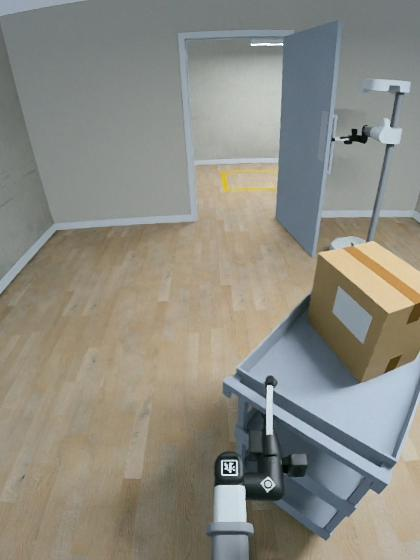

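Request:
move(blocking=false, r1={"base":{"translate_m":-0.12,"strafe_m":-0.32},"pace":"slow","contact_limits":{"translate_m":0.6}}, cameras=[])

Request:
wait(seconds=9, cameras=["r1_head_camera"])

Scene clock: 1091.10 s.
move: r1 moving
r1.base_odometry: x=-4.140 y=+2.873 heading=-0.224
r1.turned_by_wheels: +0.000
r1.turned_by_imu: -0.001
r1.base_tilt: forward=-1.6 right=+1.3
r1.lidar_m: 0.55 3.02 2.17 2.01 2.13 2.22 2.09 2.21 2.81 2.66 0.46 0.44
r1.base_status: translate_m moving; strafe_m moving
r1.joint_positions: lift_m=+0.680 arm_m=+0.172 wrist_yaw_rad=-0.011 wrist_pitch_rad=+0.021 wrist_roll_rad=+1.568 gripper_m=-0.028
r1.joint_status: not commanded
r1.measured_speeds: translate_m=-0.017 strafe_m=-0.045 rotate_rad=+0.002 lift_m=+0.000 arm_m=+0.000 wrist_yaw_rad=+0.000 wrist_pitch_rad=+0.000 wrist_roll_rad=+0.000
r1.motor_effort: lift_m=+21(22) arm_m=+3(4) wheel_0=+5(9) wheel_1=-7(9) wheel_2=+2(6)
r1.servo_current: wrist_yaw_rad=65(78) wrist_pitch_rad=117(117) wrist_roll_rad=33(65) gripper_m=111(117)
r1.contact_limits: arm_m 0.1; translate_m 0.6
r1.hand_pose: x=+0.6302 y=-0.0906 z=+0.8520 quat_wxyz=(+0.708, +0.706, +0.003, -0.011) (m; r1's base frame)
r1.wrist_depth_mm: - 382 - - 117 116 - / - 469 - - 125 126 - / - - - - 140 139 - / - - - - 156 161 1229 / - - - - 171 1430 1182 / - - 175 - 195 173 1118 / - 142 174 108 222 157 -
r2.base_odometry: x=-2.445 y=-2.375 heading=-2.121
r2.turned_by_wheels: +0.000
r2.turned_by_imu: +0.002
r2.base_tilt: forward=-0.7 right=+0.0
r2.lidar_m: 1.11 0.34 0.32 3.35 3.46 1.64 1.81 2.11 1.46 1.40 1.41 1.18
r2.base_status: not commanded
r2.joint_positions: lift_m=+0.950 arm_m=+0.000 wrist_yaw_rad=+1.725 wrist_pitch_rad=+0.002 wrist_roll_rad=+0.000 gripper_m=-0.036
r2.joint_status: not commanded
r2.measured_speeds: all 0
r2.motor_effort: lift_m=+20(21) arm_m=-4(5) wheel_0=+4(5) wheel_1=-9(9) wheel_2=+0(1)
r2.servo_current: wrist_yaw_rad=104(124) wrist_pitch_rad=39(46) wrist_roll_rad=39(59) gripper_m=117(117)
r2.contact_limits: translate_m 0.4
r2.hand_pose: x=+0.2130 y=+0.2984 z=+1.1276 quat_wxyz=(+0.650, -0.001, +0.000, +0.760) (m; r2's base frame)
r2.wrist_depth_mm: - - 238 161 240 244 246 / - - 239 162 243 245 247 / - - 240 163 244 247 248 / - - 241 164 245 248 249 / - - 244 165 248 248 251 / - - 184 166 179 250 253 / - - 244 - 250 252 253
pictures: none
No camera images: "cameras" was empty.

Scene clock: 1095.30 s.
earlier move: r1 done
r1.base_odometry: x=-4.321 y=+2.598 heading=-0.224
r1.turned_by_wheels: +0.000
r1.turned_by_imu: -0.001
r1.base_tilt: forward=-1.6 right=+1.3
r1.lidar_m: 0.54 3.49 2.50 2.31 2.43 2.12 1.99 2.09 2.48 2.35 2.44 0.51
r1.base_status: done
r1.joint_positions: lift_m=+0.680 arm_m=+0.172 wrist_yaw_rad=+0.003 wrist_pitch_rad=+0.021 wrist_roll_rad=+1.572 gripper_m=-0.028
r1.joint_status: not commanded
r1.measured_speeds: all 0
r1.motor_effort: lift_m=+21(22) arm_m=+3(4) wheel_0=+4(12) wheel_1=-2(9) wheel_2=+4(7)
r1.servo_current: wrist_yaw_rad=46(85) wrist_pitch_rad=117(124) wrist_roll_rad=59(65) gripper_m=111(117)
r1.contact_limits: arm_m 0.1; translate_m 0.6
r1.hand_pose: x=+0.6315 y=-0.0866 z=+0.8520 quat_wxyz=(+0.706, +0.708, +0.008, -0.006) (m; r1's base frame)
r1.wrist_depth_mm: 382 368 103 160 162 - - / - 392 106 163 167 - - / - 433 110 171 172 - - / - 504 114 174 179 - - / - - 117 180 184 1499 - / - - 171 187 191 186 1118 / - 152 - 193 195 154 -
r2.base_odometry: x=-2.445 y=-2.375 heading=-2.121
r2.turned_by_wheels: +0.000
r2.turned_by_imu: +0.001
r2.base_tilt: forward=-0.7 right=+0.0
r2.lidar_m: 1.14 0.34 0.32 3.37 3.45 1.59 1.58 2.09 1.48 1.37 1.43 1.21
r2.base_status: not commanded
r2.joint_positions: lift_m=+0.950 arm_m=+0.000 wrist_yaw_rad=+1.725 wrist_pitch_rad=+0.002 wrist_roll_rad=+0.000 gripper_m=-0.036
r2.joint_status: not commanded
r2.measured_speeds: all 0
r2.on_its_own: wrist_yaw_rad is at rest, and its servo_current (111 mA) is outside its rest range (0 to 104 mA)
r2.motor_effort: lift_m=+20(21) arm_m=-4(5) wheel_0=+5(5) wheel_1=-8(9) wheel_2=+0(1)
r2.servo_current: wrist_yaw_rad=111(137) wrist_pitch_rad=39(52) wrist_roll_rad=46(59) gripper_m=104(124)
r2.contact_limits: translate_m 0.4
r2.hand_pose: x=+0.2130 y=+0.2984 z=+1.1276 quat_wxyz=(+0.650, -0.001, +0.000, +0.760) (m; r2's base frame)
r2.wrist_depth_mm: - - 238 161 242 244 246 / - - 239 163 243 245 247 / - - 240 163 246 247 247 / - - 242 163 246 248 249 / - - 242 165 247 248 250 / - - 184 167 179 250 252 / - - 245 - 250 250 253
wait: 4.20 of 9 s (r1 has come to rest)
pictures: r1_head_camera
Images, in order (width x height): r1_head_camera 420x560.

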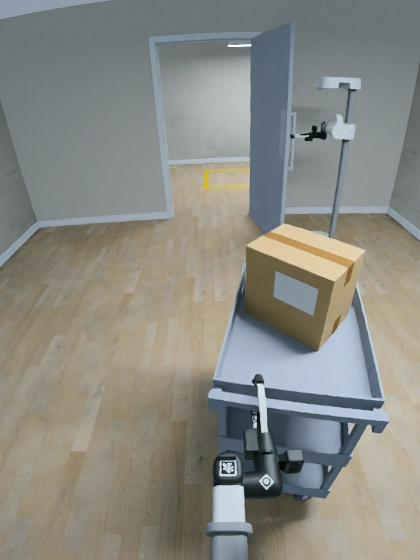

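Request:
move(blocking=false, r1={"joints":{"gripper_m":0.141}}, cameras=[])

Request:
wait(seconds=3, cameras=[])

Request:
move(blocking=false, r1={"base":{"translate_m":-0.12}}, cameras=[])

Request:
wait(seconds=3, cameras=[])

Request:
move(blocking=false, r1={"base":{"rotate_rad":0.08},"joints":{"wrist_roll_rad":0.0}}, cameras=[])

Request:
wait(seconds=3, cameras=[])

Request:
move(blocking=false, r1={"base":{"strafe_m":-0.11}}, cameras=[])

Request:
wait(seconds=3, cameras=["r1_head_camera","r1_wrist_camera"])

Scene clock: 1117.43 s.
move: r1 moving
r1.base_odometry: x=-4.321 y=+2.598 heading=-0.224
r1.turned_by_wheels: +0.000
r1.turned_by_imu: -0.001
r1.base_tilt: forward=-1.6 right=+1.3
r1.lidar_m: 0.53 3.49 2.49 2.34 2.43 2.10 1.98 2.07 2.47 2.35 2.44 0.50
r1.base_status: not commanded
r1.joint_positions: lift_m=+0.680 arm_m=+0.172 wrist_yaw_rad=+0.003 wrist_pitch_rad=+0.021 wrist_roll_rad=+1.572 gripper_m=-0.003
r1.joint_status: gripper_m moving
r1.measured_speeds: all 0
r1.motor_effort: lift_m=+21(22) arm_m=+4(4) wheel_0=+4(5) wheel_1=-2(2) wheel_2=+3(4)
r1.servo_current: wrist_yaw_rad=52(59) wrist_pitch_rad=117(117) wrist_roll_rad=59(59) gripper_m=46(98)
r1.contact_limits: arm_m 0.1; translate_m 0.6
r1.hand_pose: x=+0.6315 y=-0.0866 z=+0.8520 quat_wxyz=(+0.706, +0.708, +0.008, -0.006) (m; r1's base frame)
r1.wrist_depth_mm: 384 368 106 163 165 - - / - 397 108 167 170 - - / - 439 113 173 176 - - / - 504 116 180 181 - - / - - 121 183 188 1576 - / - - 178 191 193 170 1078 / - 156 - 196 198 161 -
r2.base_odometry: x=-2.445 y=-2.375 heading=-2.121
r2.turned_by_wheels: +0.000
r2.turned_by_imu: +0.003
r2.base_tilt: forward=-0.6 right=+0.0
r2.lidar_m: 1.16 0.33 0.29 3.34 3.47 1.60 1.59 2.04 1.49 1.38 1.42 1.22
r2.base_status: not commanded
r2.joint_positions: lift_m=+0.950 arm_m=+0.000 wrist_yaw_rad=+1.725 wrist_pitch_rad=+0.002 wrist_roll_rad=+0.000 gripper_m=-0.036
r2.joint_status: not commanded
r2.measured_speeds: all 0
r2.motor_effort: lift_m=+21(21) arm_m=-4(5) wheel_0=+4(5) wheel_1=-9(9) wheel_2=+0(0)
r2.servo_current: wrist_yaw_rad=104(124) wrist_pitch_rad=39(46) wrist_roll_rad=52(52) gripper_m=117(117)
r2.contact_limits: translate_m 0.4
r2.hand_pose: x=+0.2130 y=+0.2984 z=+1.1276 quat_wxyz=(+0.650, -0.001, +0.000, +0.760) (m; r2's base frame)
r2.wrist_depth_mm: - - 236 161 241 243 245 / - - 238 162 242 245 247 / - - 241 163 245 246 248 / - - 241 163 245 248 249 / - - 243 165 247 249 250 / - - 185 166 179 251 252 / - - 246 - 250 251 253
pictures: none
No camera images: "cameras" was empty.

Scene clock: 1119.47 s.
earlier move: r1 done
r1.base_odometry: x=-4.321 y=+2.598 heading=-0.224
r1.turned_by_wheels: +0.000
r1.turned_by_imu: +0.000
r1.base_tilt: forward=-1.6 right=+1.3
r1.lidar_m: 0.58 3.50 2.48 2.32 2.44 2.10 2.00 2.09 2.52 2.37 2.43 0.57
r1.base_status: not commanded
r1.joint_positions: lift_m=+0.680 arm_m=+0.172 wrist_yaw_rad=+0.003 wrist_pitch_rad=+0.007 wrist_roll_rad=+1.572 gripper_m=+0.141
r1.joint_status: all done
r1.measured_speeds: all 0
r1.motor_effort: lift_m=+21(22) arm_m=+4(4) wheel_0=+3(5) wheel_1=-1(2) wheel_2=+1(4)
r1.servo_current: wrist_yaw_rad=52(65) wrist_pitch_rad=52(124) wrist_roll_rad=52(65) gripper_m=46(98)
r1.contact_limits: arm_m 0.1; translate_m 0.6
r1.hand_pose: x=+0.6315 y=-0.0867 z=+0.8560 quat_wxyz=(+0.707, +0.708, +0.003, -0.002) (m; r1's base frame)
r1.wrist_depth_mm: - 469 455 203 206 - - / - 430 439 210 211 - - / - 492 480 216 216 - - / - - 544 219 222 - - / - - - 226 228 1661 - / - 211 - 231 231 196 1229 / - - - 142 242 1708 1160
r2.base_odometry: x=-2.445 y=-2.375 heading=-2.121
r2.turned_by_wheels: +0.000
r2.turned_by_imu: +0.000
r2.base_tilt: forward=-0.7 right=+0.0
r2.lidar_m: 1.12 0.34 0.31 3.36 3.45 1.56 1.55 2.09 1.46 1.38 1.45 1.23
r2.base_status: not commanded
r2.joint_positions: lift_m=+0.950 arm_m=+0.000 wrist_yaw_rad=+1.725 wrist_pitch_rad=+0.002 wrist_roll_rad=+0.000 gripper_m=-0.036
r2.joint_status: not commanded
r2.measured_speeds: all 0
r2.motor_effort: lift_m=+20(21) arm_m=-4(5) wheel_0=+4(5) wheel_1=-8(9) wheel_2=+0(1)
r2.servo_current: wrist_yaw_rad=104(124) wrist_pitch_rad=39(46) wrist_roll_rad=33(59) gripper_m=111(117)
r2.contact_limits: translate_m 0.4
r2.hand_pose: x=+0.2130 y=+0.2984 z=+1.1276 quat_wxyz=(+0.650, -0.001, +0.000, +0.760) (m; r2's base frame)
r2.wrist_depth_mm: - - 237 161 242 244 244 / - - 239 163 243 245 246 / - - 240 163 245 245 249 / - - 241 164 246 247 249 / - - 243 166 246 249 250 / - - 185 167 179 249 251 / - - 244 - 250 251 254
wait: 2.03 of 3 s (r1 has come to rest)
pictures: none
No camera images: "cameras" was empty.

Scene clock: 1119.97 s.
move: r1 moving
r1.base_odometry: x=-4.352 y=+2.605 heading=-0.224
r1.turned_by_wheels: +0.000
r1.turned_by_imu: +0.000
r1.base_tilt: forward=-1.6 right=+1.3
r1.lidar_m: 0.58 3.47 2.50 2.33 2.43 2.07 1.94 2.07 2.48 2.37 2.43 0.59
r1.base_status: translate_m moving
r1.joint_positions: lift_m=+0.680 arm_m=+0.172 wrist_yaw_rad=+0.003 wrist_pitch_rad=+0.007 wrist_roll_rad=+1.572 gripper_m=+0.141
r1.joint_status: not commanded
r1.measured_speeds: translate_m=-0.120 strafe_m=+0.000 rotate_rad=-0.001 lift_m=+0.000 arm_m=+0.000 wrist_yaw_rad=+0.000 wrist_pitch_rad=+0.000 wrist_roll_rad=+0.000
r1.motor_effort: lift_m=+21(22) arm_m=+4(4) wheel_0=-7(8) wheel_1=-6(7) wheel_2=+9(9)
r1.servo_current: wrist_yaw_rad=46(65) wrist_pitch_rad=46(59) wrist_roll_rad=59(59) gripper_m=46(46)
r1.contact_limits: arm_m 0.1
r1.hand_pose: x=+0.6315 y=-0.0867 z=+0.8560 quat_wxyz=(+0.707, +0.708, +0.003, -0.002) (m; r1's base frame)
r1.wrist_depth_mm: - 535 500 228 228 - - / - 455 452 231 236 - - / - 530 512 238 242 - - / - - 580 245 247 - - / - - - 253 255 1708 - / - 211 - 258 259 196 1255 / - - - 143 282 297 306
r2: as last shown
r2.lidar_m: 1.15 0.34 0.32 3.35 3.46 1.54 1.55 2.09 1.47 1.38 1.41 1.22
r2.motor_effort: lift_m=+21(21) arm_m=-4(5) wheel_0=+5(5) wheel_1=-9(9) wheel_2=+0(1)
r2.servo_current: wrist_yaw_rad=124(130) wrist_pitch_rad=46(46) wrist_roll_rad=46(59) gripper_m=111(124)
r2.contact_limits: translate_m 0.4
r2.wrist_depth_mm: - - 238 161 240 244 245 / - - 240 162 243 244 247 / - - 239 163 244 246 248 / - - 242 164 245 247 249 / - - 244 166 246 248 250 / - - 184 166 180 250 253 / - - 245 - 250 252 254
pictures: none
No camera images: "cameras" was empty.

Scene clock: 1121.13 s.
earlier move: r1 done
r1.base_odometry: x=-4.438 y=+2.625 heading=-0.224
r1.turned_by_wheels: +0.000
r1.turned_by_imu: +0.000
r1.base_tilt: forward=-1.6 right=+1.3
r1.lidar_m: 0.66 3.45 2.47 2.33 2.44 1.99 1.88 1.96 2.46 2.37 2.45 0.66
r1.base_status: done
r1.joint_positions: lift_m=+0.680 arm_m=+0.172 wrist_yaw_rad=+0.003 wrist_pitch_rad=+0.007 wrist_roll_rad=+1.572 gripper_m=+0.141
r1.joint_status: not commanded
r1.measured_speeds: all 0
r1.motor_effort: lift_m=+21(22) arm_m=+4(4) wheel_0=-2(8) wheel_1=-1(7) wheel_2=+1(10)
r1.servo_current: wrist_yaw_rad=33(65) wrist_pitch_rad=52(59) wrist_roll_rad=59(65) gripper_m=39(52)
r1.contact_limits: arm_m 0.1
r1.hand_pose: x=+0.6315 y=-0.0867 z=+0.8560 quat_wxyz=(+0.707, +0.708, +0.003, -0.002) (m; r1's base frame)
r1.wrist_depth_mm: - - 691 - 317 - - / - - 549 263 - - - / - - 591 272 - - - / - - 676 279 343 - - / - - - 289 - 1661 - / - 209 - 294 210 196 397 / - - - 142 377 1537 1160
r2.base_odometry: x=-2.445 y=-2.375 heading=-2.121
r2.turned_by_wheels: +0.000
r2.turned_by_imu: +0.000
r2.base_tilt: forward=-0.7 right=+0.0
r2.lidar_m: 1.13 0.34 0.31 3.36 3.45 1.55 1.53 2.04 1.47 1.39 1.45 1.21
r2.base_status: not commanded
r2.joint_positions: lift_m=+0.950 arm_m=+0.000 wrist_yaw_rad=+1.725 wrist_pitch_rad=+0.002 wrist_roll_rad=+0.000 gripper_m=-0.036
r2.joint_status: not commanded
r2.measured_speeds: all 0
r2.on_its_own: wrist_yaw_rad is at rest, and its servo_current (117 mA) is outside its rest range (0 to 104 mA)
r2.motor_effort: lift_m=+21(21) arm_m=-5(5) wheel_0=+4(5) wheel_1=-9(9) wheel_2=+0(1)
r2.servo_current: wrist_yaw_rad=117(130) wrist_pitch_rad=39(46) wrist_roll_rad=46(59) gripper_m=111(124)
r2.contact_limits: translate_m 0.4
r2.hand_pose: x=+0.2130 y=+0.2984 z=+1.1276 quat_wxyz=(+0.650, -0.001, +0.000, +0.760) (m; r2's base frame)
r2.wrist_depth_mm: - - 237 161 241 243 245 / - - 237 163 242 246 247 / - - 240 163 244 246 247 / - - 241 164 246 248 249 / - - 243 165 247 249 250 / - - 183 166 179 250 251 / - - 245 - 249 251 253
wait: 1.17 of 3 s (r1 has come to rest)
pictures: none
No camera images: "cameras" was empty.

Scene clock: 1121.63 s.
move: r1 moving
r1.base_odometry: x=-4.438 y=+2.625 heading=-0.144
r1.turned_by_wheels: +0.080
r1.turned_by_imu: +0.081
r1.base_tilt: forward=-1.5 right=+1.3
r1.lidar_m: 0.67 3.22 2.44 2.31 2.50 1.92 1.87 2.00 2.44 2.37 2.50 0.69
r1.base_status: rotate_rad moving
r1.joint_positions: lift_m=+0.680 arm_m=+0.172 wrist_yaw_rad=+0.002 wrist_pitch_rad=+0.007 wrist_roll_rad=+0.990 gripper_m=+0.141
r1.joint_status: wrist_roll_rad moving
r1.measured_speeds: translate_m=+0.000 strafe_m=+0.000 rotate_rad=+0.000 lift_m=+0.000 arm_m=+0.000 wrist_yaw_rad=+0.000 wrist_pitch_rad=+0.000 wrist_roll_rad=-1.817
r1.motor_effort: lift_m=+21(22) arm_m=+3(4) wheel_0=-2(8) wheel_1=-1(8) wheel_2=+1(6)
r1.servo_current: wrist_yaw_rad=59(59) wrist_pitch_rad=46(59) wrist_roll_rad=117(117) gripper_m=46(52)
r1.contact_limits: arm_m 0.1
r1.hand_pose: x=+0.6315 y=-0.0867 z=+0.8560 quat_wxyz=(+0.880, +0.475, +0.004, -0.001) (m; r1's base frame)
r1.wrist_depth_mm: - - - 539 508 285 1863 / - - - 597 272 298 - / - - - 668 264 312 - / - - - - 329 - - / - - - 362 353 842 - / - 210 - 320 357 195 - / - - - 149 1708 377 -
r2.base_odometry: x=-2.445 y=-2.375 heading=-2.121
r2.turned_by_wheels: +0.000
r2.turned_by_imu: +0.000
r2.base_tilt: forward=-0.7 right=+0.0
r2.lidar_m: 1.13 0.35 0.31 3.36 3.46 1.55 1.55 2.08 1.48 1.38 1.43 1.22
r2.base_status: not commanded
r2.joint_positions: lift_m=+0.950 arm_m=+0.000 wrist_yaw_rad=+1.725 wrist_pitch_rad=+0.002 wrist_roll_rad=+0.000 gripper_m=-0.036
r2.joint_status: not commanded
r2.measured_speeds: all 0
r2.motor_effort: lift_m=+20(21) arm_m=-4(5) wheel_0=+4(5) wheel_1=-9(9) wheel_2=+0(1)
r2.servo_current: wrist_yaw_rad=111(124) wrist_pitch_rad=39(46) wrist_roll_rad=52(52) gripper_m=117(117)
r2.contact_limits: translate_m 0.4
r2.hand_pose: x=+0.2130 y=+0.2984 z=+1.1276 quat_wxyz=(+0.650, -0.001, +0.000, +0.760) (m; r2's base frame)
r2.wrist_depth_mm: - - 238 161 241 243 247 / - - 240 162 243 244 247 / - - 240 163 244 247 248 / - - 241 163 245 248 249 / - - 243 165 246 248 252 / - - 184 166 179 250 253 / - - 245 - 250 251 253
pictures: none
No camera images: "cameras" was empty.

Scene clock: 1122.67 s.
earlier move: r1 done
r1.base_odometry: x=-4.438 y=+2.625 heading=-0.144
r1.turned_by_wheels: +0.000
r1.turned_by_imu: +0.000
r1.base_tilt: forward=-1.6 right=+1.3
r1.lidar_m: 0.68 3.22 2.41 2.32 2.49 1.93 1.86 1.99 2.43 2.35 2.47 0.69
r1.base_status: done
r1.joint_positions: lift_m=+0.680 arm_m=+0.172 wrist_yaw_rad=+0.002 wrist_pitch_rad=+0.007 wrist_roll_rad=+0.002 gripper_m=+0.141
r1.joint_status: all done
r1.measured_speeds: all 0
r1.motor_effort: lift_m=+22(22) arm_m=+3(4) wheel_0=-1(8) wheel_1=+0(8) wheel_2=+2(6)
r1.servo_current: wrist_yaw_rad=52(65) wrist_pitch_rad=39(59) wrist_roll_rad=52(117) gripper_m=46(52)
r1.contact_limits: arm_m 0.1
r1.hand_pose: x=+0.6315 y=-0.0867 z=+0.8560 quat_wxyz=(+1.000, +0.001, +0.003, +0.001) (m; r1's base frame)
r1.wrist_depth_mm: - - - - - - - / - - - - - 539 549 / - - - - 661 539 539 / - - - - 661 549 544 / - - - - - 535 - / - 209 309 353 188 194 - / - - - 143 340 - 303
r2.base_odometry: x=-2.445 y=-2.375 heading=-2.121
r2.turned_by_wheels: +0.000
r2.turned_by_imu: +0.000
r2.base_tilt: forward=-0.6 right=+0.0
r2.lidar_m: 1.12 0.35 0.31 3.35 3.45 1.56 1.57 2.05 1.47 1.39 1.44 1.23
r2.base_status: not commanded
r2.joint_positions: lift_m=+0.950 arm_m=+0.000 wrist_yaw_rad=+1.725 wrist_pitch_rad=+0.002 wrist_roll_rad=+0.000 gripper_m=-0.036
r2.joint_status: not commanded
r2.measured_speeds: all 0
r2.on_its_own: wrist_yaw_rad is at rest, and its servo_current (117 mA) is outside its rest range (0 to 104 mA)
r2.motor_effort: lift_m=+20(21) arm_m=-4(5) wheel_0=+4(5) wheel_1=-9(9) wheel_2=+0(1)
r2.servo_current: wrist_yaw_rad=117(130) wrist_pitch_rad=39(46) wrist_roll_rad=46(59) gripper_m=117(124)
r2.contact_limits: translate_m 0.4
r2.hand_pose: x=+0.2130 y=+0.2984 z=+1.1276 quat_wxyz=(+0.650, -0.001, +0.000, +0.760) (m; r2's base frame)
r2.wrist_depth_mm: - - 237 162 241 244 246 / - - 239 162 242 244 246 / - - 240 163 244 246 248 / - - 241 164 246 248 249 / - - 244 165 247 248 251 / - - 183 166 179 249 253 / - - 245 - 248 252 253
wait: 1.03 of 3 s (r1 has come to rest)
pictures: none
No camera images: "cameras" was empty.

Scene clock: 1123.17 s.
move: r1 moving
r1.base_odometry: x=-4.443 y=+2.589 heading=-0.144
r1.turned_by_wheels: +0.000
r1.turned_by_imu: +0.000
r1.base_tilt: forward=-1.6 right=+1.2
r1.lidar_m: 0.68 3.30 2.47 2.34 2.51 1.93 1.87 2.02 2.40 2.33 2.45 0.67
r1.base_status: strafe_m moving
r1.joint_positions: lift_m=+0.680 arm_m=+0.172 wrist_yaw_rad=+0.002 wrist_pitch_rad=+0.007 wrist_roll_rad=+0.002 gripper_m=+0.141
r1.joint_status: not commanded
r1.measured_speeds: translate_m=+0.000 strafe_m=-0.140 rotate_rad=+0.001 lift_m=+0.000 arm_m=+0.000 wrist_yaw_rad=+0.000 wrist_pitch_rad=+0.000 wrist_roll_rad=+0.000
r1.motor_effort: lift_m=+21(22) arm_m=+4(4) wheel_0=+7(10) wheel_1=-10(10) wheel_2=+0(1)
r1.servo_current: wrist_yaw_rad=39(65) wrist_pitch_rad=59(59) wrist_roll_rad=39(59) gripper_m=39(46)
r1.contact_limits: arm_m 0.1
r1.hand_pose: x=+0.6315 y=-0.0867 z=+0.8560 quat_wxyz=(+1.000, +0.001, +0.003, +0.001) (m; r1's base frame)
r1.wrist_depth_mm: - - - - - - - / - - - - - 517 - / - - - - 627 521 597 / - - - - 634 525 597 / - - - 591 640 530 - / - 208 310 355 187 194 - / - - 1921 143 - - 294
r2.base_odometry: x=-2.445 y=-2.375 heading=-2.121
r2.turned_by_wheels: +0.000
r2.turned_by_imu: +0.000
r2.base_tilt: forward=-0.6 right=+0.0
r2.lidar_m: 1.13 0.36 0.33 3.35 3.47 1.54 1.56 2.06 1.46 1.39 1.43 1.21
r2.base_status: not commanded
r2.joint_positions: lift_m=+0.950 arm_m=+0.000 wrist_yaw_rad=+1.725 wrist_pitch_rad=+0.002 wrist_roll_rad=+0.000 gripper_m=-0.036
r2.joint_status: not commanded
r2.measured_speeds: all 0
r2.motor_effort: lift_m=+20(21) arm_m=-4(5) wheel_0=+4(5) wheel_1=-9(9) wheel_2=+0(1)
r2.servo_current: wrist_yaw_rad=104(117) wrist_pitch_rad=39(46) wrist_roll_rad=39(52) gripper_m=117(117)
r2.contact_limits: translate_m 0.4
r2.hand_pose: x=+0.2130 y=+0.2984 z=+1.1276 quat_wxyz=(+0.650, -0.001, +0.000, +0.760) (m; r2's base frame)
r2.wrist_depth_mm: - - 237 161 241 244 245 / - - 239 162 243 244 246 / - - 240 163 245 246 248 / - - 241 164 246 248 250 / - - 243 165 247 250 250 / - - 184 166 179 250 251 / - - 245 - 249 251 253
pictures: none
No camera images: "cameras" was empty.

Scene clock: 1124.20 s.
earlier move: r1 done
r1.base_odometry: x=-4.454 y=+2.516 heading=-0.144
r1.turned_by_wheels: +0.000
r1.turned_by_imu: -0.001
r1.base_tilt: forward=-1.6 right=+1.3
r1.lidar_m: 0.65 3.39 2.56 2.42 2.57 1.94 1.87 2.02 2.33 2.26 2.36 0.64
r1.base_status: done
r1.joint_positions: lift_m=+0.680 arm_m=+0.172 wrist_yaw_rad=+0.002 wrist_pitch_rad=+0.007 wrist_roll_rad=+0.002 gripper_m=+0.141
r1.joint_status: not commanded
r1.measured_speeds: all 0
r1.motor_effort: lift_m=+22(22) arm_m=+4(4) wheel_0=+0(10) wheel_1=+0(10) wheel_2=+0(2)
r1.servo_current: wrist_yaw_rad=59(65) wrist_pitch_rad=46(59) wrist_roll_rad=52(65) gripper_m=39(52)
r1.contact_limits: arm_m 0.1
r1.hand_pose: x=+0.6315 y=-0.0867 z=+0.8560 quat_wxyz=(+1.000, +0.001, +0.003, +0.001) (m; r1's base frame)
r1.wrist_depth_mm: - - - - - - - / - - - - 564 580 - / - - - 676 544 585 - / - - - 683 554 585 - / - - 559 676 559 580 - / - 211 - - 187 - - / - 377 1921 144 303 282 276
r2.base_odometry: x=-2.445 y=-2.375 heading=-2.121
r2.turned_by_wheels: +0.000
r2.turned_by_imu: +0.000
r2.base_tilt: forward=-0.7 right=+0.0
r2.lidar_m: 1.13 0.33 0.30 3.36 3.47 1.56 1.55 2.07 1.49 1.37 1.41 1.21
r2.base_status: not commanded
r2.joint_positions: lift_m=+0.950 arm_m=+0.000 wrist_yaw_rad=+1.725 wrist_pitch_rad=+0.002 wrist_roll_rad=+0.000 gripper_m=-0.036
r2.joint_status: not commanded
r2.measured_speeds: all 0
r2.on_its_own: wrist_yaw_rad is at rest, and its servo_current (111 mA) is outside its rest range (0 to 104 mA)
r2.motor_effort: lift_m=+20(21) arm_m=-4(5) wheel_0=+4(5) wheel_1=-9(9) wheel_2=+0(1)
r2.servo_current: wrist_yaw_rad=111(124) wrist_pitch_rad=46(46) wrist_roll_rad=46(59) gripper_m=117(117)
r2.contact_limits: translate_m 0.4
r2.hand_pose: x=+0.2130 y=+0.2984 z=+1.1276 quat_wxyz=(+0.650, -0.001, +0.000, +0.760) (m; r2's base frame)
r2.wrist_depth_mm: - - 236 161 241 244 245 / - - 239 162 244 246 246 / - - 241 163 244 246 247 / - - 242 163 247 247 249 / - - 243 165 247 248 250 / - - 183 166 179 250 252 / - - 246 - 250 251 254
wait: 1.03 of 3 s (r1 has come to rest)
pictures: r1_head_camera, r1_wrist_camera
Images, in order (width x height): r1_head_camera 420x560, r1_wrist_camera 616x392.

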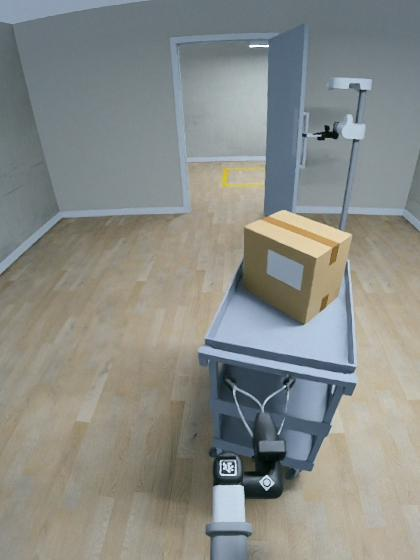

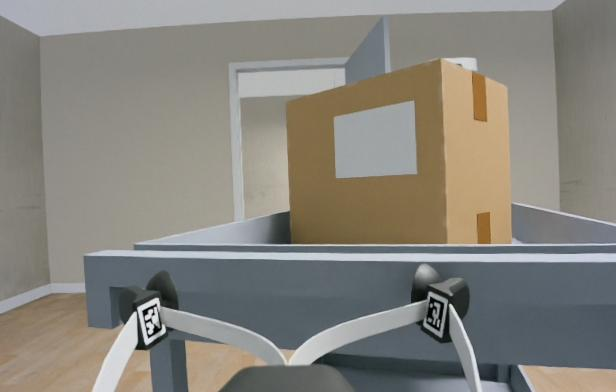

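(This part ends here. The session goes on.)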